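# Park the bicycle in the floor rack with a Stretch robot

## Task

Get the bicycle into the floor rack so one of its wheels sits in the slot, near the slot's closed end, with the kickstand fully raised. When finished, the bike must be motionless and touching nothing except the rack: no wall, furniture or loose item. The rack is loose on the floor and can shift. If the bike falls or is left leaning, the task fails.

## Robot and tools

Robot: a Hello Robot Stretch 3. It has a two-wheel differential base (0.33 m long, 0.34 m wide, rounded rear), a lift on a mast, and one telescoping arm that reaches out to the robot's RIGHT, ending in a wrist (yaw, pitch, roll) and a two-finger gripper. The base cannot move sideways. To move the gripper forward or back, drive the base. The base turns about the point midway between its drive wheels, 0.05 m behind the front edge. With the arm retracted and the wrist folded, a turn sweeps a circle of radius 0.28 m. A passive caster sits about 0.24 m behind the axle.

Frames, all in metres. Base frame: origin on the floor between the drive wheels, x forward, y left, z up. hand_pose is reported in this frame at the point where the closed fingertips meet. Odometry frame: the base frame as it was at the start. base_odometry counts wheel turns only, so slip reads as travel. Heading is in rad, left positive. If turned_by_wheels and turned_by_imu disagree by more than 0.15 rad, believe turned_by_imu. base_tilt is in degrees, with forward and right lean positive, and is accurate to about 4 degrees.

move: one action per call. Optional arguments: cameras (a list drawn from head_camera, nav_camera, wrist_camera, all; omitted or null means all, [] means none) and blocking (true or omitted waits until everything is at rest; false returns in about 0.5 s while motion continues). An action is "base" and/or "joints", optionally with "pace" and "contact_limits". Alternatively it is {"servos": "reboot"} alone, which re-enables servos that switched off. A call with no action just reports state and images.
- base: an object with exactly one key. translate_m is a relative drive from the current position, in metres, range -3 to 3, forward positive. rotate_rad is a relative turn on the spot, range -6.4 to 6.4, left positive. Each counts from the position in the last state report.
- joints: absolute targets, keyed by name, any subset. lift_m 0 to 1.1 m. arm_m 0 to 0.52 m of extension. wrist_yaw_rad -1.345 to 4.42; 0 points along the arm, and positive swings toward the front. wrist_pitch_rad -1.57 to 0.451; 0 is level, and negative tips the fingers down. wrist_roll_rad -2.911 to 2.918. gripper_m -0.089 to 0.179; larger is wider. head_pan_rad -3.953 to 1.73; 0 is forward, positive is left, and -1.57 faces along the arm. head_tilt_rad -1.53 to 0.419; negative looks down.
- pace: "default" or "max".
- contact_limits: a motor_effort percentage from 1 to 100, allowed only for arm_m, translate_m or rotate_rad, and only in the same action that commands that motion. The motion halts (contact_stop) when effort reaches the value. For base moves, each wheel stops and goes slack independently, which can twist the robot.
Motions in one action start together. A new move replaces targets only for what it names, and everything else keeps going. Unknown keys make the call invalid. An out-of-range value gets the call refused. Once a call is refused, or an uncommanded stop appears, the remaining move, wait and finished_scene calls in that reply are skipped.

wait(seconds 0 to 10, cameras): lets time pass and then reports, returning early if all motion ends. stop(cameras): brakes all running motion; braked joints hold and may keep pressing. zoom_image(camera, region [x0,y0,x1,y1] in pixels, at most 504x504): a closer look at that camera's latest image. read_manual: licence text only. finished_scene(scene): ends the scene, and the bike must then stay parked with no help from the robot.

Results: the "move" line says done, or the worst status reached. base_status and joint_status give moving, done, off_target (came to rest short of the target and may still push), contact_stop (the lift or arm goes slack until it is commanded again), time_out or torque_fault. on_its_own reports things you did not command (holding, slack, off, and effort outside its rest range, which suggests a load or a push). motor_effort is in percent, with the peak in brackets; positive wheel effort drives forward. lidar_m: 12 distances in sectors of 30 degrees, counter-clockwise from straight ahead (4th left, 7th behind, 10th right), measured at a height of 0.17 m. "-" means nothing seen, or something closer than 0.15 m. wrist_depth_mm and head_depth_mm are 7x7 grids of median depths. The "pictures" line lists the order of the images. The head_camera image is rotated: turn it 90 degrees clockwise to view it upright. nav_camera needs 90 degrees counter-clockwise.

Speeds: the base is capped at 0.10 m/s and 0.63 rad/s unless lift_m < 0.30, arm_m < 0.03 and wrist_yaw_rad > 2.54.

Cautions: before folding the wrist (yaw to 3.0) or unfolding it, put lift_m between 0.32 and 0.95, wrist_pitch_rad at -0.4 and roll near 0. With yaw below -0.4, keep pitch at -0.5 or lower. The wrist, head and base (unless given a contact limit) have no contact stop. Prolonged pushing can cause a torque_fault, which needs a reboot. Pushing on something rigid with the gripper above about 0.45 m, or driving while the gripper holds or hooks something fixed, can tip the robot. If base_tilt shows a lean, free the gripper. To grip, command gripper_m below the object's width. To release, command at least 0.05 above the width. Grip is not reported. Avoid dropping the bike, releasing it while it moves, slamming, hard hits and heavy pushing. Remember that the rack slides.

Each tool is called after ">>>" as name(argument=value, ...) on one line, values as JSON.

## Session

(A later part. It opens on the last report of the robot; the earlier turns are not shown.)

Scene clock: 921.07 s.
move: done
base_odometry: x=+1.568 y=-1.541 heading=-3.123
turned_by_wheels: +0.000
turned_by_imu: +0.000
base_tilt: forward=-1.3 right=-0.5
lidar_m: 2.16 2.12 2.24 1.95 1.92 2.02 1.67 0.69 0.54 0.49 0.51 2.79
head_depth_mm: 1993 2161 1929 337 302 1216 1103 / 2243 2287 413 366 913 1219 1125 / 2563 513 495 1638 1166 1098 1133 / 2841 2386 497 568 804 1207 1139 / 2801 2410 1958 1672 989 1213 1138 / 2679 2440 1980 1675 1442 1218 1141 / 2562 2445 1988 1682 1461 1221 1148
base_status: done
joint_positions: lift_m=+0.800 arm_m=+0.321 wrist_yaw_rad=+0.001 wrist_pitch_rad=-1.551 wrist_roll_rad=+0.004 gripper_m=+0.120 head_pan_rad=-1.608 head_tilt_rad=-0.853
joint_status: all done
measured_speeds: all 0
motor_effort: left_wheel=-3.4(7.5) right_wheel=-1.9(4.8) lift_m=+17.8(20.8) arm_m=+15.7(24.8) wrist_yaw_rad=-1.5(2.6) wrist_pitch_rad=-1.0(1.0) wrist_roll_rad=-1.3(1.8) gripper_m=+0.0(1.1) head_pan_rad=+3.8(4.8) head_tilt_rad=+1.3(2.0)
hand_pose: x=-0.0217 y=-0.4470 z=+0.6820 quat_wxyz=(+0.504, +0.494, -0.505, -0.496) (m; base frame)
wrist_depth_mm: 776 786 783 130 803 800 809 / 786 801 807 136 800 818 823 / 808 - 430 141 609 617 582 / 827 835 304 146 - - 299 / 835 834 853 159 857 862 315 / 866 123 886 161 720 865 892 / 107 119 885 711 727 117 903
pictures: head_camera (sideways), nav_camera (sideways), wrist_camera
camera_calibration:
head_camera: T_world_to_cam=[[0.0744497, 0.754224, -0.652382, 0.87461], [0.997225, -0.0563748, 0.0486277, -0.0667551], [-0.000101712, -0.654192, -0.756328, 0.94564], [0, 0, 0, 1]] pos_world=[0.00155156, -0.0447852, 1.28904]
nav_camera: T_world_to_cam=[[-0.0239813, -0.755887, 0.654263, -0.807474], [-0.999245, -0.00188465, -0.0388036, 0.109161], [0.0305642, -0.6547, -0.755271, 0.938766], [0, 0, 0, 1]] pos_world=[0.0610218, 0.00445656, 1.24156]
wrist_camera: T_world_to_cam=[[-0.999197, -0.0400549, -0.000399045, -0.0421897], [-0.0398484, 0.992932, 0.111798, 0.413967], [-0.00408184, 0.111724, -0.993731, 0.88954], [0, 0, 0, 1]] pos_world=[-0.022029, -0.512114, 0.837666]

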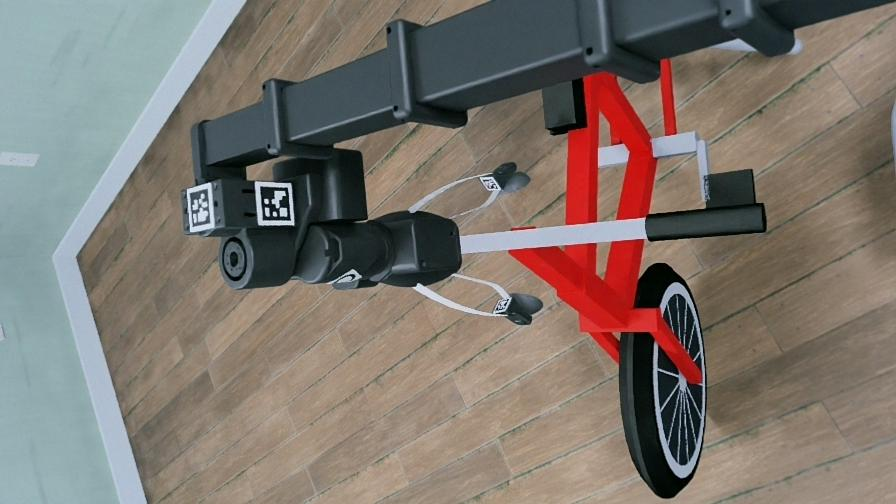

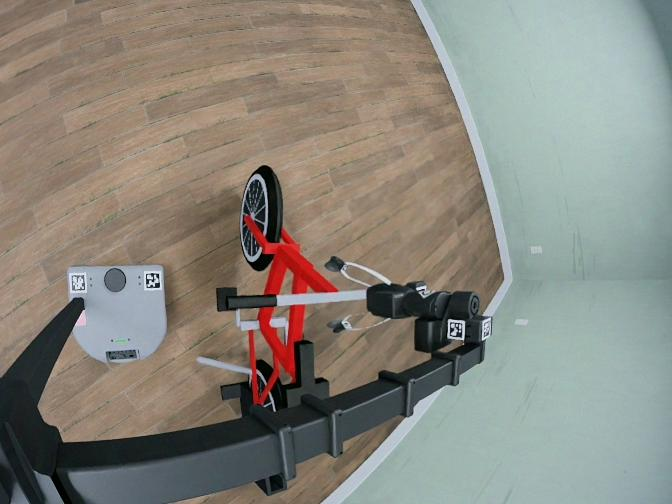

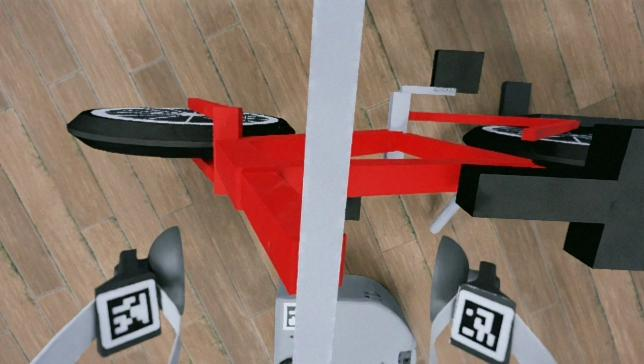

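>>> move(base={"translate_m": -0.005}, joints={"lift_m": 0.793}, cameras=[])

>>> move(joints={"gripper_m": -0.05}, cameras=[])

>>> move(joints={"arm_m": 0.38, "lift_m": 0.796})

Scene clock: 926.73 s.
move: done
base_odometry: x=+1.573 y=-1.541 heading=-3.123
turned_by_wheels: +0.000
turned_by_imu: +0.000
base_tilt: forward=-1.4 right=-0.4
lidar_m: 2.17 2.12 2.25 1.94 1.92 2.02 1.66 0.69 0.54 0.49 0.51 2.79
head_depth_mm: 1970 2148 1933 354 299 1113 1107 / 2224 2297 424 372 905 1216 1127 / 2556 2364 500 1653 1144 1198 1132 / 2843 2401 502 569 839 1208 1131 / 2801 2416 1973 1670 1000 1212 1139 / 2681 2432 1977 1672 1441 1214 1143 / 2570 2439 1994 1680 1452 1218 1145
base_status: done
joint_positions: lift_m=+0.793 arm_m=+0.321 wrist_yaw_rad=+0.001 wrist_pitch_rad=-1.551 wrist_roll_rad=+0.004 gripper_m=+0.120 head_pan_rad=-1.608 head_tilt_rad=-0.853
joint_status: all done
measured_speeds: all 0
motor_effort: left_wheel=-3.0(7.2) right_wheel=-0.8(4.4) lift_m=+16.9(20.9) arm_m=+15.4(15.5) wrist_yaw_rad=-1.6(2.7) wrist_pitch_rad=-1.0(1.1) wrist_roll_rad=-1.5(1.9) gripper_m=+1.2(1.2) head_pan_rad=+3.8(4.5) head_tilt_rad=+1.1(1.8)
hand_pose: x=-0.0217 y=-0.4470 z=+0.6750 quat_wxyz=(+0.504, +0.494, -0.505, -0.496) (m; base frame)
wrist_depth_mm: 768 781 781 125 779 787 791 / 786 797 803 130 793 814 818 / 785 - 411 134 610 615 617 / 814 823 276 138 - - 292 / 818 839 835 152 851 845 303 / 852 123 837 156 708 861 890 / 107 119 874 710 715 117 894
pictures: none
No camera images: "cameras" was empty.

Scene clock: 928.97 s.
move: done
base_odometry: x=+1.573 y=-1.541 heading=-3.123
turned_by_wheels: +0.000
turned_by_imu: +0.000
base_tilt: forward=-1.3 right=-0.4
lidar_m: 2.16 2.12 2.25 1.94 1.92 2.02 1.66 0.69 0.54 0.49 0.50 2.80
head_depth_mm: 1985 2145 1921 354 299 1113 1107 / 2233 2294 424 372 904 1220 1129 / 2540 2363 499 1650 1380 1097 1126 / 2831 2386 502 570 839 1206 1133 / 2827 2425 1972 1670 1414 1212 1137 / 2686 2434 1983 1671 1451 1217 1141 / 2573 2444 1993 1683 1458 1220 1144
base_status: not commanded
joint_positions: lift_m=+0.793 arm_m=+0.321 wrist_yaw_rad=+0.001 wrist_pitch_rad=-1.548 wrist_roll_rad=+0.004 gripper_m=-0.049 head_pan_rad=-1.608 head_tilt_rad=-0.853
joint_status: all done
measured_speeds: all 0
motor_effort: left_wheel=-2.0(3.0) right_wheel=-0.8(1.1) lift_m=+26.1(26.1) arm_m=+14.7(15.2) wrist_yaw_rad=-1.2(2.3) wrist_pitch_rad=-1.4(1.6) wrist_roll_rad=-1.5(1.9) gripper_m=-19.9(96.8) head_pan_rad=+3.6(4.7) head_tilt_rad=+1.3(2.0)
hand_pose: x=-0.0217 y=-0.4476 z=+0.6749 quat_wxyz=(+0.505, +0.494, -0.506, -0.496) (m; base frame)
wrist_depth_mm: 777 773 787 124 779 792 792 / 791 797 794 129 801 806 816 / 810 - 410 135 609 611 633 / 811 831 275 138 - - 290 / 824 830 842 146 845 848 304 / 834 853 126 130 853 860 866 / 871 870 122 128 871 878 891
pictures: none
No camera images: "cameras" was empty.

Scene clock: 930.53 s.
move: done
base_odometry: x=+1.573 y=-1.541 heading=-3.123
turned_by_wheels: +0.000
turned_by_imu: +0.000
base_tilt: forward=-1.3 right=-0.5
lidar_m: 2.17 2.12 2.25 1.94 1.92 2.02 1.66 0.70 0.54 0.50 0.52 2.80
head_depth_mm: 1980 2149 1940 342 301 1109 1103 / 2215 2299 418 366 918 1255 1125 / 2542 521 1809 1653 1167 1222 1130 / 2857 529 554 765 866 1226 1133 / 2790 2402 1968 1667 1029 1207 1137 / 2694 2419 1989 1674 1451 1214 1145 / 2557 2465 2000 1677 1453 1237 1146
base_status: not commanded
joint_positions: lift_m=+0.796 arm_m=+0.380 wrist_yaw_rad=+0.001 wrist_pitch_rad=-1.556 wrist_roll_rad=+0.004 gripper_m=-0.049 head_pan_rad=-1.608 head_tilt_rad=-0.853
joint_status: all done
measured_speeds: all 0
motor_effort: left_wheel=-1.9(2.5) right_wheel=-0.8(1.1) lift_m=+8.6(44.9) arm_m=+16.4(25.2) wrist_yaw_rad=-0.6(2.2) wrist_pitch_rad=+0.0(1.6) wrist_roll_rad=-1.7(2.0) gripper_m=-18.8(20.4) head_pan_rad=+3.6(4.3) head_tilt_rad=+1.3(2.2)
hand_pose: x=-0.0216 y=-0.5046 z=+0.6783 quat_wxyz=(+0.503, +0.496, -0.504, -0.498) (m; base frame)
wrist_depth_mm: 771 785 771 132 798 796 795 / 792 806 801 135 792 810 805 / 810 809 810 139 820 830 819 / 820 842 278 143 555 546 298 / 847 860 839 146 851 876 300 / 853 865 125 129 875 864 880 / 864 866 120 122 906 883 904
pictures: head_camera (sideways), nav_camera (sideways), wrist_camera
camera_calibration:
head_camera: T_world_to_cam=[[0.0744496, 0.754222, -0.652385, 0.874613], [0.997225, -0.0563746, 0.0486278, -0.0667552], [-0.000101804, -0.654195, -0.756326, 0.945637], [0, 0, 0, 1]] pos_world=[0.00155156, -0.0447852, 1.28904]
nav_camera: T_world_to_cam=[[-0.0239812, -0.755885, 0.654265, -0.807477], [-0.999245, -0.00188478, -0.0388035, 0.109161], [0.0305641, -0.654702, -0.755269, 0.938763], [0, 0, 0, 1]] pos_world=[0.0610218, 0.00445636, 1.24156]
wrist_camera: T_world_to_cam=[[-0.999206, -0.039828, -0.000613822, -0.0442355], [-0.0396251, 0.992308, 0.117279, 0.467551], [-0.00406188, 0.11721, -0.993099, 0.894574], [0, 0, 0, 1]] pos_world=[-0.02204, -0.57057, 0.83354]

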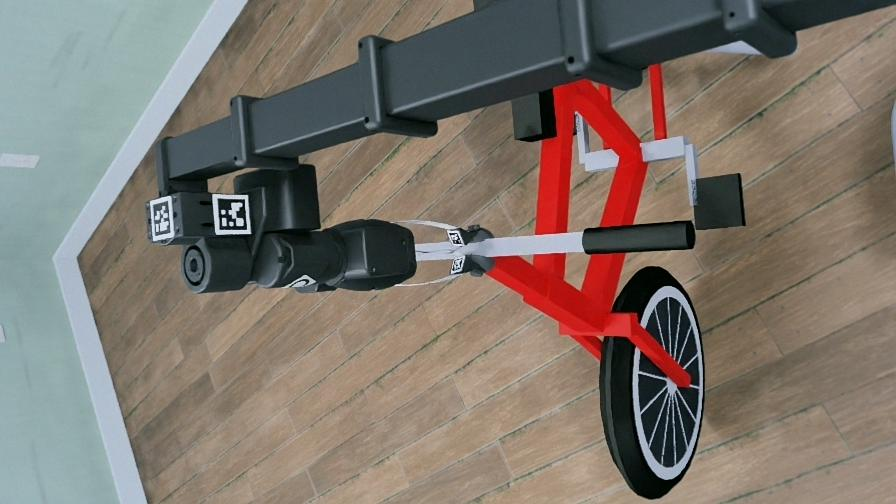

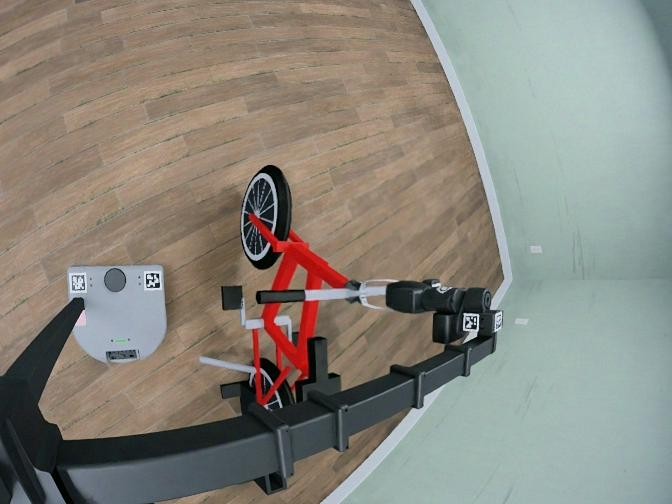

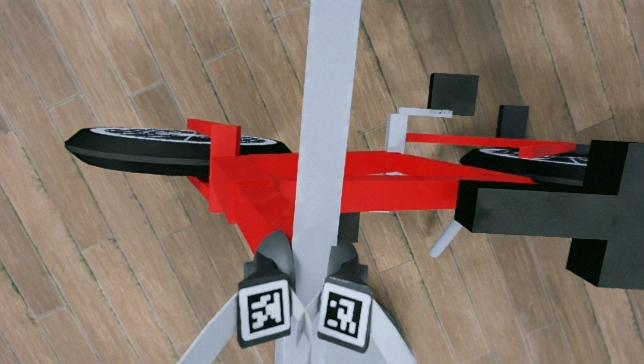

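>>> move(base={"translate_m": -0.15}, joints={"arm_m": 0.385, "lift_m": 0.798}, contact_limits={"translate_m": 70})

Scene clock: 939.93 s.
move: done
base_odometry: x=+1.723 y=-1.539 heading=-3.122
turned_by_wheels: +0.000
turned_by_imu: +0.000
base_tilt: forward=-1.4 right=-0.4
lidar_m: 2.30 2.26 2.40 1.87 1.86 1.95 1.53 0.71 0.54 0.48 0.51 2.98
head_depth_mm: 1827 2002 1939 339 290 1107 1106 / 2041 2171 416 366 922 1239 1128 / 2330 525 1808 1654 1144 1206 1125 / 2703 533 566 767 878 1227 1136 / 2857 2425 1998 1671 1007 1212 1135 / 2775 2433 1991 1674 1444 1217 1141 / 2636 2455 1996 1684 1449 1237 1146
base_status: done
joint_positions: lift_m=+0.798 arm_m=+0.385 wrist_yaw_rad=-0.001 wrist_pitch_rad=-1.556 wrist_roll_rad=+0.004 gripper_m=-0.049 head_pan_rad=-1.608 head_tilt_rad=-0.853
joint_status: all done
measured_speeds: all 0
motor_effort: left_wheel=+1.5(5.4) right_wheel=-7.8(14.4) lift_m=+27.7(31.5) arm_m=-4.5(23.0) wrist_yaw_rad=+0.2(2.1) wrist_pitch_rad=+0.1(0.4) wrist_roll_rad=-1.5(1.9) gripper_m=-17.8(18.9) head_pan_rad=+3.7(4.6) head_tilt_rad=+1.0(1.9)
contact_limits: translate_m 70 (maximum 100)
hand_pose: x=-0.0216 y=-0.5096 z=+0.6802 quat_wxyz=(+0.502, +0.495, -0.505, -0.498) (m; base frame)
wrist_depth_mm: 788 778 794 138 781 786 802 / 792 798 793 140 797 808 810 / 801 812 809 143 627 823 825 / 824 838 280 146 574 - 295 / 844 837 432 148 857 862 303 / 870 859 125 130 876 883 873 / 882 888 122 125 885 894 910
pictures: head_camera (sideways), nav_camera (sideways), wrist_camera
camera_calibration:
head_camera: T_world_to_cam=[[0.0744496, 0.754222, -0.652385, 0.874613], [0.997225, -0.0563745, 0.0486278, -0.0667552], [-0.000101723, -0.654195, -0.756326, 0.945637], [0, 0, 0, 1]] pos_world=[0.00155157, -0.0447852, 1.28904]
nav_camera: T_world_to_cam=[[-0.0239811, -0.755885, 0.654265, -0.807477], [-0.999245, -0.00188489, -0.0388035, 0.109161], [0.0305642, -0.654702, -0.755269, 0.938763], [0, 0, 0, 1]] pos_world=[0.0610218, 0.00445638, 1.24156]
wrist_camera: T_world_to_cam=[[-0.999278, -0.0379981, -0.000604958, -0.0434745], [-0.0378077, 0.992406, 0.117049, 0.472618], [-0.00384729, 0.116988, -0.993126, 0.896945], [0, 0, 0, 1]] pos_world=[-0.0221237, -0.575613, 0.835433]

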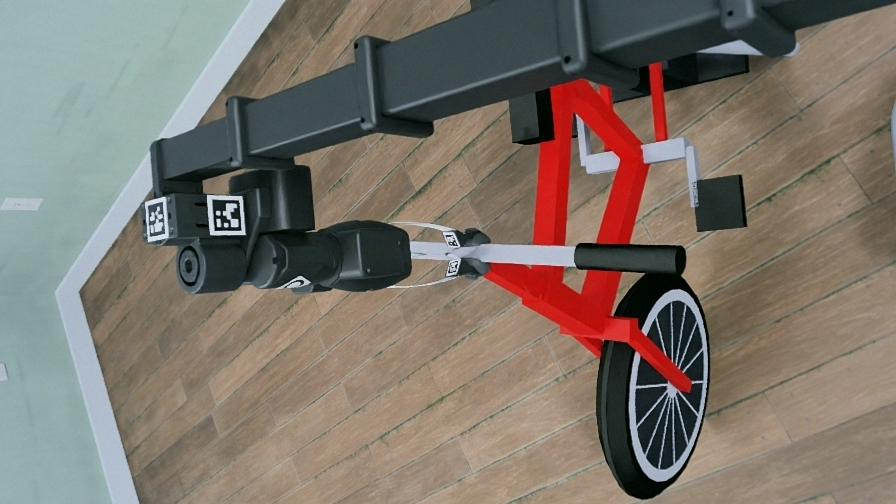

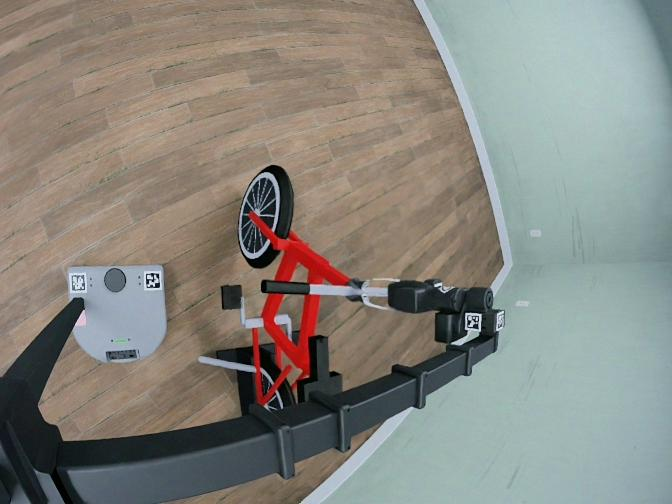

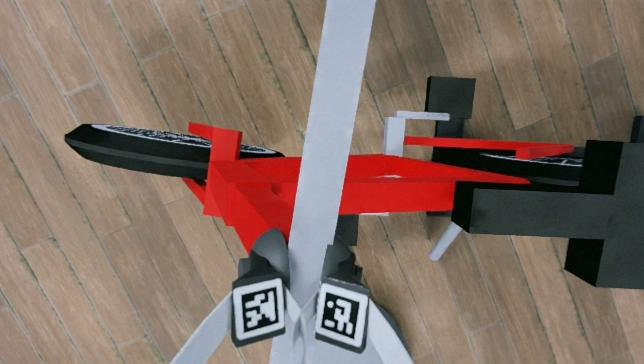

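>>> move(base={"translate_m": -0.1}, joints={"arm_m": 0.385}, contact_limits={"translate_m": 45})

>>> move(joints={"head_pan_rad": -2.3, "head_tilt_rad": -0.8})

Scene clock: 946.30 s.
move: done
base_odometry: x=+1.823 y=-1.537 heading=-3.122
turned_by_wheels: +0.000
turned_by_imu: +0.000
base_tilt: forward=-1.3 right=-0.5
lidar_m: 2.39 2.34 2.39 1.83 1.81 1.87 1.43 0.70 0.53 0.47 0.50 3.08
head_depth_mm: 1708 1890 1929 339 291 1105 1108 / 1921 2054 416 365 920 1217 1125 / 2169 524 1814 1648 1379 1206 1131 / 2545 533 567 743 873 1245 1132 / 2851 2404 1970 1665 970 1177 1138 / 2768 2438 1977 1670 1445 1202 1146 / 2669 2451 2003 1690 1450 1235 1146
base_status: done
joint_positions: lift_m=+0.798 arm_m=+0.385 wrist_yaw_rad=-0.004 wrist_pitch_rad=-1.556 wrist_roll_rad=+0.004 gripper_m=-0.049 head_pan_rad=-1.608 head_tilt_rad=-0.853
joint_status: all done
measured_speeds: all 0
motor_effort: left_wheel=+3.0(4.8) right_wheel=-9.5(18.0) lift_m=+17.3(22.0) arm_m=-12.4(14.3) wrist_yaw_rad=+4.5(4.5) wrist_pitch_rad=+0.0(0.4) wrist_roll_rad=-1.3(1.8) gripper_m=-18.4(18.5) head_pan_rad=+3.7(4.4) head_tilt_rad=+1.0(1.9)
contact_limits: translate_m 45 (maximum 100)
hand_pose: x=-0.0216 y=-0.5096 z=+0.6802 quat_wxyz=(+0.502, +0.494, -0.505, -0.499) (m; base frame)
wrist_depth_mm: 784 782 778 142 790 793 798 / 796 800 786 143 800 807 815 / 825 812 811 145 628 824 816 / 831 821 333 147 574 - 294 / 846 847 428 148 862 872 300 / 862 876 124 133 867 861 879 / 883 877 120 124 890 892 897
pictures: head_camera (sideways), nav_camera (sideways), wrist_camera
camera_calibration:
head_camera: T_world_to_cam=[[0.0744494, 0.754222, -0.652385, 0.874613], [0.997225, -0.0563743, 0.0486278, -0.0667552], [-0.000101571, -0.654195, -0.756326, 0.945637], [0, 0, 0, 1]] pos_world=[0.00155158, -0.0447852, 1.28904]
nav_camera: T_world_to_cam=[[-0.023981, -0.755885, 0.654265, -0.807477], [-0.999245, -0.00188514, -0.0388035, 0.109161], [0.0305644, -0.654702, -0.755269, 0.938763], [0, 0, 0, 1]] pos_world=[0.0610218, 0.00445638, 1.24156]
wrist_camera: T_world_to_cam=[[-0.999376, -0.0353214, -0.000604842, -0.0420569], [-0.0351494, 0.992505, 0.117044, 0.472693], [-0.00353386, 0.116992, -0.993127, 0.89695], [0, 0, 0, 1]] pos_world=[-0.0222461, -0.575572, 0.835433]

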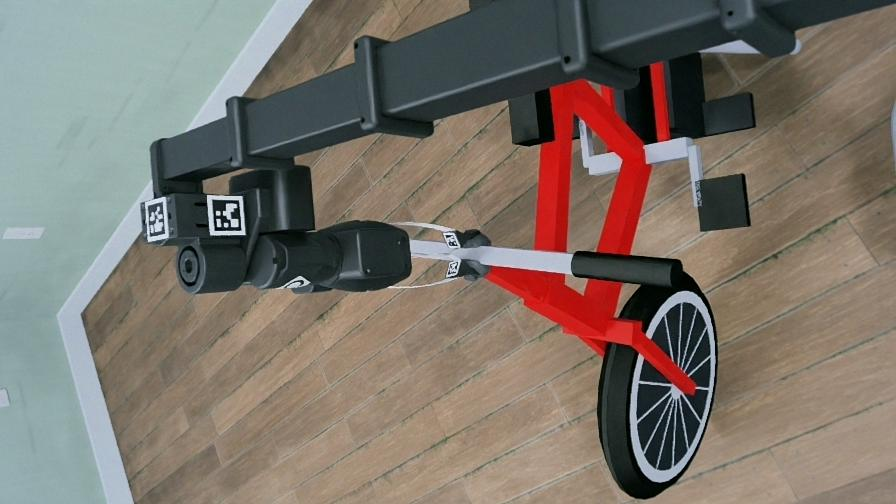

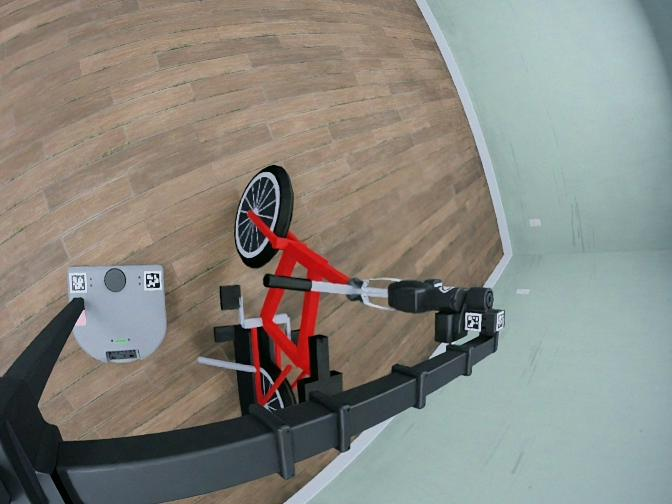

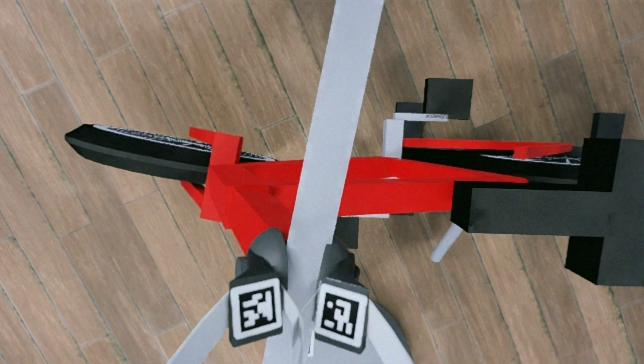

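Scene clock: 947.27 s.
move: done
base_odometry: x=+1.823 y=-1.537 heading=-3.122
turned_by_wheels: +0.000
turned_by_imu: +0.000
base_tilt: forward=-1.4 right=-0.5
lidar_m: 2.39 2.35 2.38 1.82 1.81 1.86 1.44 0.70 0.53 0.47 0.50 3.08
head_depth_mm: 1215 1370 1581 1703 1465 1279 - / 1250 1422 1643 1726 1437 1309 - / 1296 1464 1711 1724 1330 - 1108 / 1339 1533 1792 1743 1102 - 1130 / 1384 1590 1882 1749 304 1094 1151 / 1444 1658 1945 1749 324 1130 1102 / 1502 1746 1998 367 1474 959 1106
base_status: not commanded
joint_positions: lift_m=+0.798 arm_m=+0.385 wrist_yaw_rad=-0.004 wrist_pitch_rad=-1.556 wrist_roll_rad=+0.004 gripper_m=-0.049 head_pan_rad=-2.292 head_tilt_rad=-0.804
joint_status: all done
measured_speeds: all 0
motor_effort: left_wheel=+2.8(3.4) right_wheel=-9.7(9.8) lift_m=+15.6(17.4) arm_m=-11.7(12.7) wrist_yaw_rad=+2.6(4.7) wrist_pitch_rad=+0.1(0.4) wrist_roll_rad=-1.8(1.8) gripper_m=-18.5(18.8) head_pan_rad=-3.2(6.9) head_tilt_rad=+1.5(3.2)
contact_limits: translate_m 45 (maximum 100)
hand_pose: x=-0.0216 y=-0.5096 z=+0.6802 quat_wxyz=(+0.502, +0.494, -0.505, -0.499) (m; base frame)
wrist_depth_mm: 781 785 781 142 793 790 797 / 797 804 800 143 807 804 805 / 812 817 809 145 620 818 821 / 828 819 333 147 578 - 295 / 843 843 426 149 848 865 299 / 876 879 124 134 865 879 883 / 876 892 121 124 902 892 908
pictures: head_camera (sideways), nav_camera (sideways), wrist_camera
camera_calibration:
head_camera: T_world_to_cam=[[0.512499, 0.513027, -0.688584, 0.919111], [0.739047, -0.671831, 0.0495121, -0.0663347], [-0.437212, -0.534271, -0.723464, 0.905568], [0, 0, 0, 1]] pos_world=[-0.0260943, -0.0322757, 1.29132]
nav_camera: T_world_to_cam=[[-0.474364, -0.546127, 0.690452, -0.851883], [-0.777052, 0.628357, -0.0368499, 0.105265], [-0.413725, -0.553997, -0.722439, 0.898779], [0, 0, 0, 1]] pos_world=[0.0495411, -0.0334587, 1.24138]
wrist_camera: T_world_to_cam=[[-0.999376, -0.035323, -0.000604834, -0.0420577], [-0.035151, 0.992504, 0.117044, 0.472693], [-0.00353404, 0.116992, -0.993127, 0.89695], [0, 0, 0, 1]] pos_world=[-0.022246, -0.575572, 0.835433]

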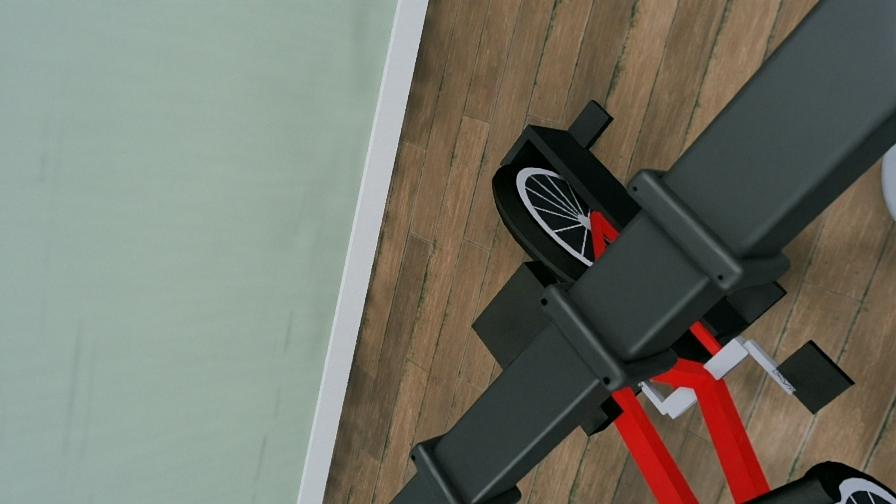

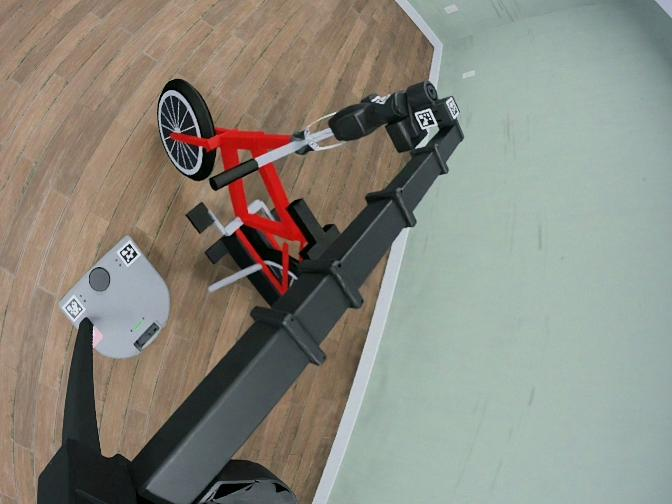

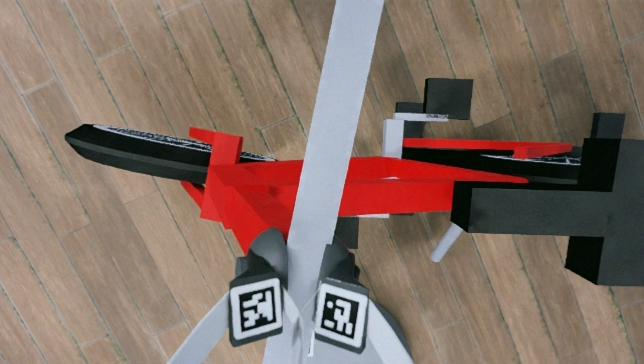

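>>> zoom_image(camera="head_camera", region=[460, 80, 720, 320])

Scaled by 1.938 from the camera's 896x504 image, which has a finer 1280x720 frame.

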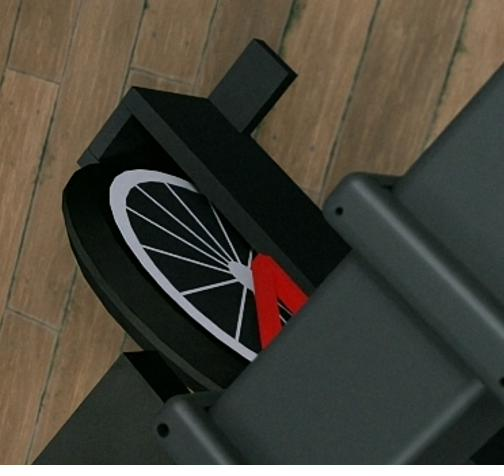

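>>> move(base={"translate_m": -0.035}, contact_limits={"translate_m": 35})

>>> zoom_image(camera="head_camera", region=[460, 80, 720, 320])

Scene clock: 956.80 s.
move: done
base_odometry: x=+1.858 y=-1.536 heading=-3.122
turned_by_wheels: +0.000
turned_by_imu: +0.000
base_tilt: forward=-1.4 right=-0.5
lidar_m: 2.43 2.38 2.37 1.82 1.80 1.82 1.40 0.71 0.54 0.46 0.49 3.13
head_depth_mm: 1189 1342 1537 1667 1461 1282 - / 1227 1385 1603 1719 1471 1308 - / 1268 1440 1676 1725 1329 - 1114 / 1312 1505 1749 1738 1103 - 1134 / 1354 1563 1851 1743 303 1093 1147 / 1412 1632 1928 1755 325 1129 1121 / 1456 1704 1989 367 1465 956 1105
base_status: done
joint_positions: lift_m=+0.798 arm_m=+0.385 wrist_yaw_rad=-0.005 wrist_pitch_rad=-1.556 wrist_roll_rad=+0.004 gripper_m=-0.049 head_pan_rad=-2.292 head_tilt_rad=-0.803
joint_status: not commanded
measured_speeds: all 0
motor_effort: left_wheel=-1.9(7.0) right_wheel=-3.4(22.5) lift_m=+12.3(12.4) arm_m=-8.9(10.3) wrist_yaw_rad=+4.3(5.7) wrist_pitch_rad=+0.3(0.3) wrist_roll_rad=-1.3(1.8) gripper_m=-17.4(18.7) head_pan_rad=-3.2(4.2) head_tilt_rad=+2.1(2.3)
contact_limits: translate_m 35 (maximum 100)
hand_pose: x=-0.0215 y=-0.5096 z=+0.6801 quat_wxyz=(+0.501, +0.494, -0.506, -0.499) (m; base frame)
wrist_depth_mm: 768 774 786 783 793 783 797 / 798 793 807 145 800 800 813 / 812 810 821 146 620 827 834 / 828 829 359 147 574 - 298 / 847 843 842 149 867 871 302 / 864 863 124 130 867 874 887 / 884 882 121 125 884 897 906
pictures: head_camera (sideways), nav_camera (sideways), wrist_camera
camera_calibration:
head_camera: T_world_to_cam=[[0.512392, 0.512794, -0.688837, 0.919442], [0.738991, -0.671893, 0.049518, -0.0663421], [-0.437432, -0.534417, -0.723223, 0.905255], [0, 0, 0, 1]] pos_world=[-0.0261, -0.0322753, 1.29133]
nav_camera: T_world_to_cam=[[-0.47426, -0.545898, 0.690705, -0.852213], [-0.776997, 0.628425, -0.0368356, 0.105246], [-0.413948, -0.554145, -0.722198, 0.898467], [0, 0, 0, 1]] pos_world=[0.0495237, -0.033479, 1.24138]
wrist_camera: T_world_to_cam=[[-0.999439, -0.0334835, -0.00060181, -0.041087], [-0.033324, 0.992576, 0.116968, 0.472844], [-0.00331915, 0.116922, -0.993136, 0.896904], [0, 0, 0, 1]] pos_world=[-0.0223299, -0.575578, 0.835415]

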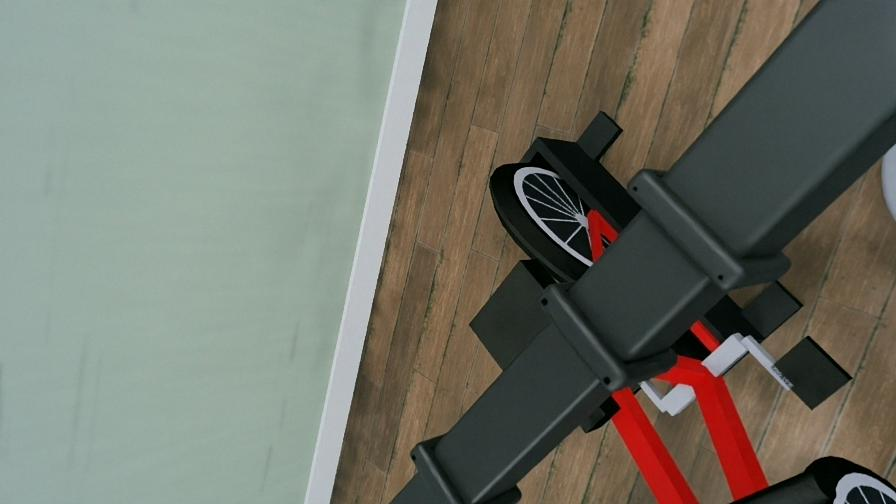

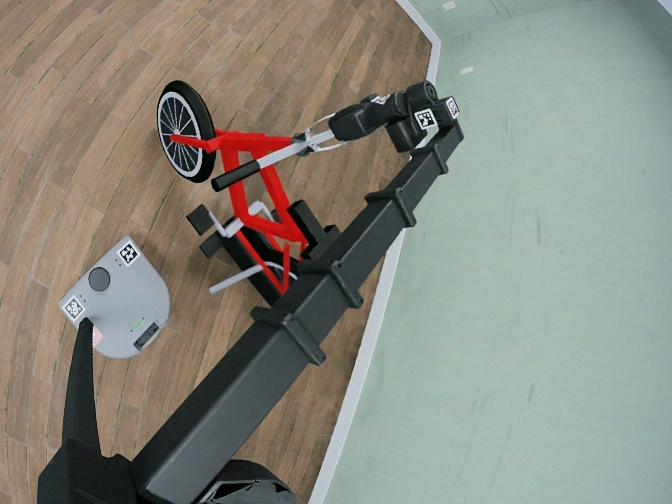

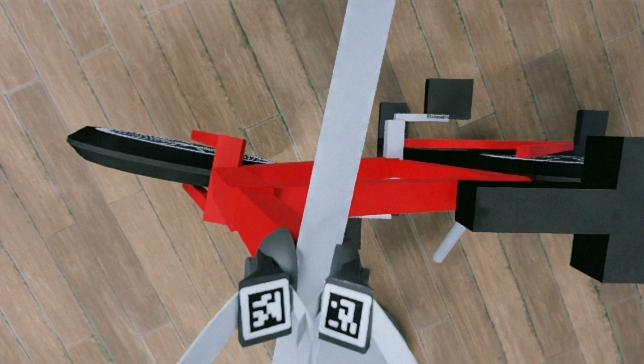

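Scaled by 1.938 from the camera's 896x504 image, which has a finer 1280x720 frame.

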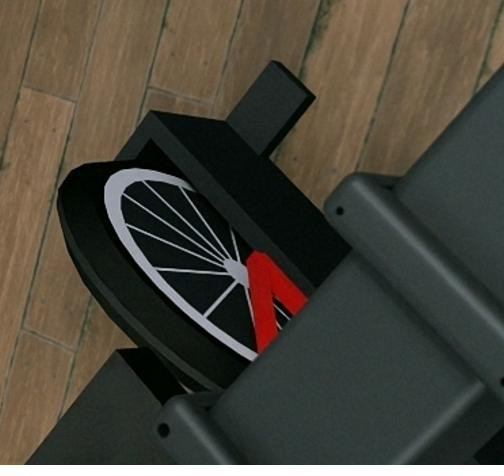

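>>> move(joints={"arm_m": 0.34, "lift_m": 0.794}, contact_limits={"arm_m": 45})

Scene clock: 965.13 s.
move: contact_stop
base_odometry: x=+1.858 y=-1.536 heading=-3.122
turned_by_wheels: +0.000
turned_by_imu: +0.000
base_tilt: forward=-1.4 right=-0.5
lidar_m: 2.43 2.37 2.36 1.81 1.80 1.82 1.40 0.69 0.54 0.45 0.48 3.12
head_depth_mm: 1187 1340 1543 1678 1462 1279 - / 1222 1387 1609 1718 1467 1312 - / 1269 1443 1679 1735 1310 - 1109 / 1311 1506 1760 1736 910 - 1127 / 1362 1556 1842 1734 311 1056 1136 / 1401 1634 1928 1751 327 1067 1119 / 1467 1699 1979 372 1442 917 914
base_status: not commanded
joint_positions: lift_m=+0.797 arm_m=+0.340 wrist_yaw_rad=-0.004 wrist_pitch_rad=-1.556 wrist_roll_rad=+0.004 gripper_m=-0.049 head_pan_rad=-2.292 head_tilt_rad=-0.803
joint_status: lift_m contact_stop (moved -0.001 of -0.004); the others done
measured_speeds: all 0
on_its_own: lift_m is slack since a contact_stop
motor_effort: left_wheel=-2.0(2.7) right_wheel=-1.8(3.6) lift_m=+26.6(31.3) arm_m=-13.8(22.2) wrist_yaw_rad=+4.2(5.7) wrist_pitch_rad=+0.1(0.3) wrist_roll_rad=-1.8(1.8) gripper_m=-17.5(18.5) head_pan_rad=-3.2(3.9) head_tilt_rad=+1.9(2.0)
contact_limits: arm_m 45 (drawing in: default 34, maximum 55; extending or still: default 43, maximum 70); translate_m 35 (maximum 100)
hand_pose: x=-0.0215 y=-0.4646 z=+0.6789 quat_wxyz=(+0.501, +0.494, -0.505, -0.499) (m; base frame)
wrist_depth_mm: 770 778 771 777 784 785 792 / 803 791 797 139 602 807 803 / 806 815 804 142 615 663 810 / 821 822 283 145 593 - 297 / 851 856 848 148 863 855 305 / 858 864 124 131 866 889 887 / 882 871 121 126 888 912 912
pictures: head_camera (sideways), nav_camera (sideways), wrist_camera
camera_calibration:
head_camera: T_world_to_cam=[[0.512395, 0.512791, -0.688837, 0.919442], [0.738987, -0.671898, 0.049518, -0.066342], [-0.437436, -0.534414, -0.723223, 0.905255], [0, 0, 0, 1]] pos_world=[-0.0261002, -0.0322751, 1.29133]
nav_camera: T_world_to_cam=[[-0.474263, -0.545895, 0.690705, -0.852213], [-0.776993, 0.62843, -0.0368356, 0.105246], [-0.413952, -0.554143, -0.722198, 0.898467], [0, 0, 0, 1]] pos_world=[0.0495235, -0.0334793, 1.24138]
wrist_camera: T_world_to_cam=[[-0.999408, -0.0344098, -0.000604262, -0.0400273], [-0.0342441, 0.992538, 0.117032, 0.428223], [-0.00342729, 0.116983, -0.993128, 0.890484], [0, 0, 0, 1]] pos_world=[-0.0222875, -0.530576, 0.834225]

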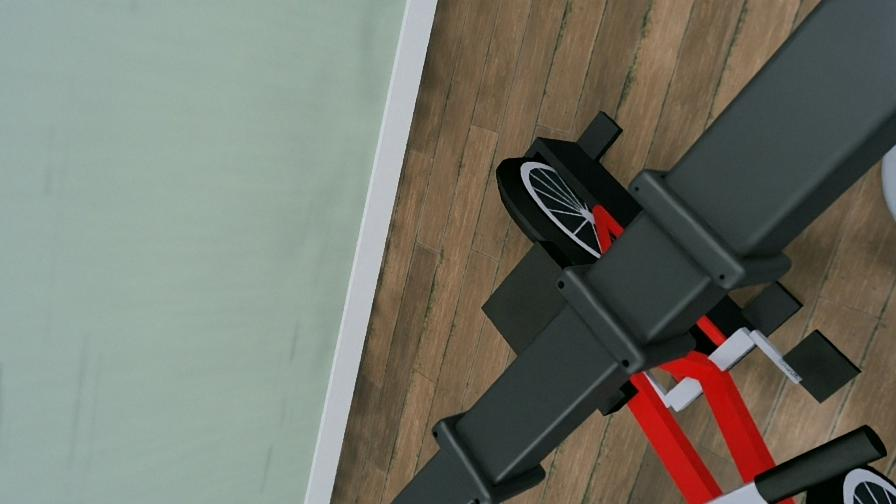

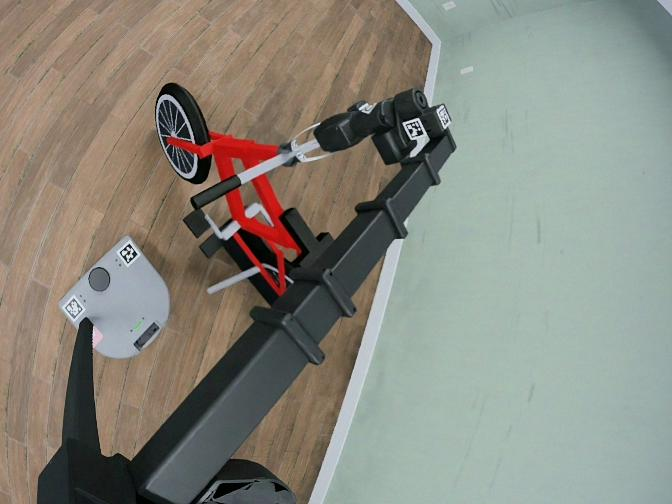

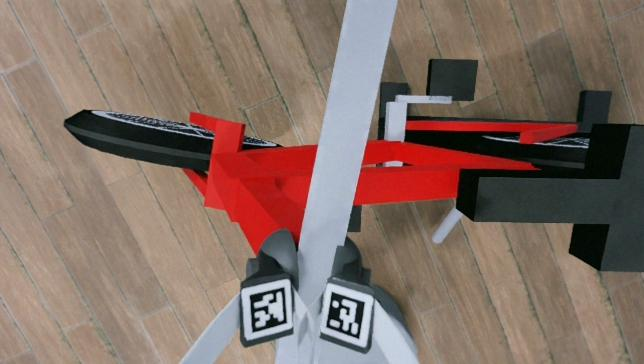

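>>> move(joints={"gripper_m": 0.12}, cameras=[])

>>> move(joints={"lift_m": 0.93}, cameras=[])

>>> move(joints={"arm_m": 0.0, "head_pan_rad": -2.3, "head_tilt_rad": -0.85})

>>> zoom_image(camera="head_camera", region=[450, 100, 896, 504])

Scene clock: 970.87 s.
move: done
base_odometry: x=+1.858 y=-1.536 heading=-3.122
turned_by_wheels: +0.000
turned_by_imu: +0.000
base_tilt: forward=-1.3 right=-0.5
lidar_m: 2.43 2.38 2.36 1.81 1.79 1.82 1.40 0.68 0.53 0.45 0.47 3.14
head_depth_mm: 1183 1344 1536 1681 1465 1280 - / 1223 1394 1605 1729 1472 1308 - / 1268 1441 1673 1724 1292 - 1106 / 1310 1498 1755 1740 896 - 1136 / 1353 1565 1846 1748 311 1058 1130 / 1406 1626 1922 1759 326 1060 1133 / 1466 1702 1977 371 1418 907 899
base_status: not commanded
joint_positions: lift_m=+0.797 arm_m=+0.340 wrist_yaw_rad=-0.003 wrist_pitch_rad=-1.556 wrist_roll_rad=+0.004 gripper_m=+0.120 head_pan_rad=-2.292 head_tilt_rad=-0.803
joint_status: all done
measured_speeds: all 0
on_its_own: lift_m is slack since a contact_stop
motor_effort: left_wheel=-2.0(2.6) right_wheel=-0.9(1.9) lift_m=+26.1(27.0) arm_m=-8.9(13.9) wrist_yaw_rad=+2.2(5.1) wrist_pitch_rad=+0.1(0.4) wrist_roll_rad=-1.7(1.9) gripper_m=+0.3(80.8) head_pan_rad=-3.6(4.0) head_tilt_rad=+1.4(2.1)
contact_limits: arm_m 45 (drawing in: default 34, maximum 55; extending or still: default 43, maximum 70); translate_m 35 (maximum 100)
hand_pose: x=-0.0216 y=-0.4647 z=+0.6794 quat_wxyz=(+0.502, +0.494, -0.505, -0.498) (m; base frame)
wrist_depth_mm: 774 781 781 792 138 791 795 / 782 794 797 805 598 808 811 / 795 806 797 144 618 818 736 / 834 834 425 145 526 - 302 / 836 831 290 149 855 - 305 / 857 123 861 159 766 883 880 / 107 119 893 168 723 117 892
pictures: none
No camera images: "cameras" was empty.

Scene clock: 972.90 s.
move: done
base_odometry: x=+1.858 y=-1.536 heading=-3.122
turned_by_wheels: +0.000
turned_by_imu: +0.000
base_tilt: forward=-1.3 right=-0.4
lidar_m: 2.43 2.37 2.36 1.82 1.80 1.82 1.40 0.68 0.54 0.45 0.47 3.11
head_depth_mm: 1188 1344 1538 1681 - - 1105 / 1226 1387 1606 1758 - - 1138 / 1269 1445 1670 - - 1244 1146 / 1307 1503 1748 - - 1248 1148 / 1351 1562 1765 - 894 1185 1132 / 1407 1632 1825 - 1496 1059 1134 / 1465 1691 - 1716 1499 913 898
base_status: not commanded
joint_positions: lift_m=+0.930 arm_m=+0.340 wrist_yaw_rad=-0.003 wrist_pitch_rad=-1.556 wrist_roll_rad=+0.004 gripper_m=+0.120 head_pan_rad=-2.292 head_tilt_rad=-0.803
joint_status: all done
measured_speeds: all 0
motor_effort: left_wheel=-1.9(2.6) right_wheel=-0.9(1.3) lift_m=+35.3(40.9) arm_m=-4.9(9.8) wrist_yaw_rad=+3.9(3.9) wrist_pitch_rad=-0.1(0.3) wrist_roll_rad=-1.6(1.8) gripper_m=-0.1(0.9) head_pan_rad=-2.9(4.1) head_tilt_rad=+1.7(2.1)
contact_limits: arm_m 45 (drawing in: default 34, maximum 55; extending or still: default 43, maximum 70); translate_m 35 (maximum 100)
hand_pose: x=-0.0216 y=-0.4647 z=+0.8121 quat_wxyz=(+0.502, +0.494, -0.505, -0.498) (m; base frame)
wrist_depth_mm: 882 907 896 903 912 941 909 / 922 921 932 929 934 939 939 / 935 943 944 926 746 950 934 / 948 958 967 431 713 431 430 / 965 953 990 774 972 987 - / - 123 - 840 854 - - / 107 119 - 852 878 118 -
pictures: none
No camera images: "cameras" was empty.

Scene clock: 976.60 s.
move: done
base_odometry: x=+1.858 y=-1.536 heading=-3.122
turned_by_wheels: +0.000
turned_by_imu: +0.000
base_tilt: forward=-1.3 right=-0.4
lidar_m: 2.43 2.38 2.37 1.82 1.79 1.82 1.40 0.68 0.54 0.45 0.47 3.12
head_depth_mm: 1205 1361 1581 1691 - - 1106 / 1241 1411 1652 1738 - - 1128 / 1282 1467 1696 - - 1248 1132 / 1326 1531 1734 - - 1230 1090 / 1374 1591 1820 - - - - / 1423 1659 1934 - - - - / 1486 1743 1985 - - - -
base_status: not commanded
joint_positions: lift_m=+0.930 arm_m=+0.000 wrist_yaw_rad=-0.001 wrist_pitch_rad=-1.556 wrist_roll_rad=+0.004 gripper_m=+0.120 head_pan_rad=-2.292 head_tilt_rad=-0.839
joint_status: all done
measured_speeds: all 0
motor_effort: left_wheel=-2.1(2.6) right_wheel=-0.9(1.3) lift_m=+35.4(36.4) arm_m=-14.9(22.4) wrist_yaw_rad=+1.2(4.3) wrist_pitch_rad=-0.1(0.3) wrist_roll_rad=-1.4(1.8) gripper_m=+0.7(1.2) head_pan_rad=-3.3(6.5) head_tilt_rad=-4.7(5.9)
contact_limits: translate_m 35 (maximum 100)
hand_pose: x=-0.0216 y=-0.1247 z=+0.8121 quat_wxyz=(+0.503, +0.495, -0.505, -0.498) (m; base frame)
wrist_depth_mm: 902 906 906 895 728 737 922 / 922 925 928 924 933 930 941 / 938 928 938 948 938 940 973 / 948 945 967 807 953 966 989 / 972 966 971 838 881 - - / - 123 - 848 833 - - / 107 119 - - - 117 -
pictures: head_camera (sideways), nav_camera (sideways), wrist_camera
camera_calibration:
head_camera: T_world_to_cam=[[0.528378, 0.530938, -0.662512, 0.88504], [0.7378, -0.673247, 0.048883, -0.0655058], [-0.42008, -0.51463, -0.747455, 0.936663], [0, 0, 0, 1]] pos_world=[-0.0258322, -0.0319677, 1.28966]
nav_camera: T_world_to_cam=[[-0.490292, -0.564093, 0.664389, -0.817824], [-0.776083, 0.629468, -0.0382747, 0.107112], [-0.396621, -0.534387, -0.746406, 0.929844], [0, 0, 0, 1]] pos_world=[0.0509507, -0.0318556, 1.24149]
wrist_camera: T_world_to_cam=[[-0.999262, -0.0384142, -0.000574811, -0.0288452], [-0.0382198, 0.992461, 0.116448, 0.075696], [-0.00390277, 0.116384, -0.993197, 0.98297], [0, 0, 0, 1]] pos_world=[-0.0220945, -0.190635, 0.967451]

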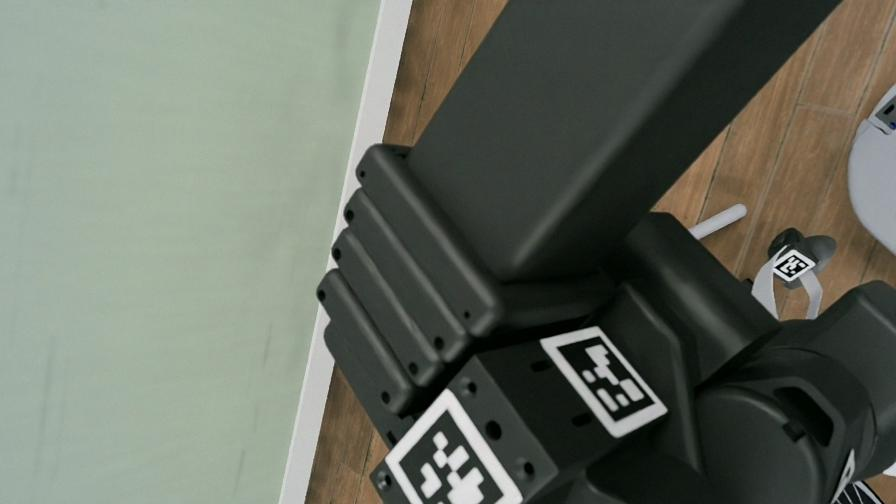

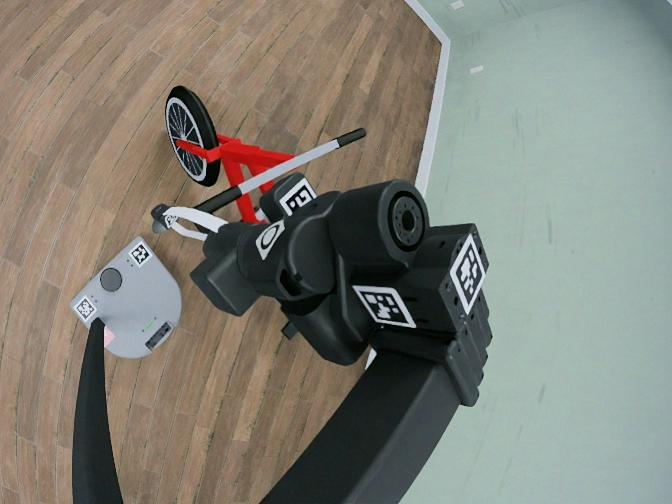

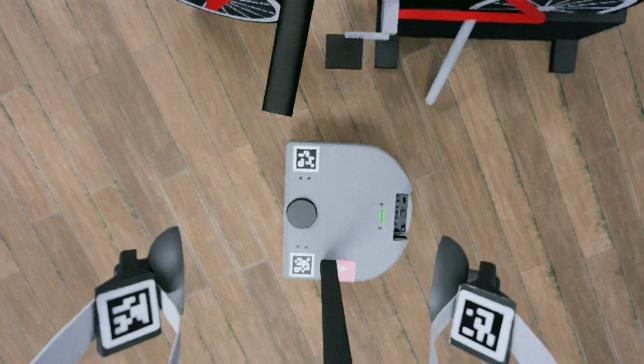

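Scaled by 1.130 from the camera's 896x504 image, which has a finer 1280x720 frame.

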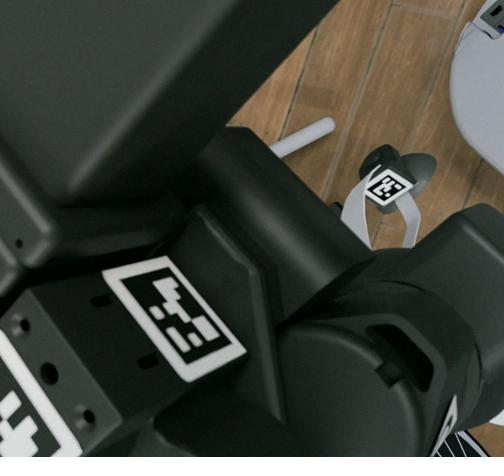

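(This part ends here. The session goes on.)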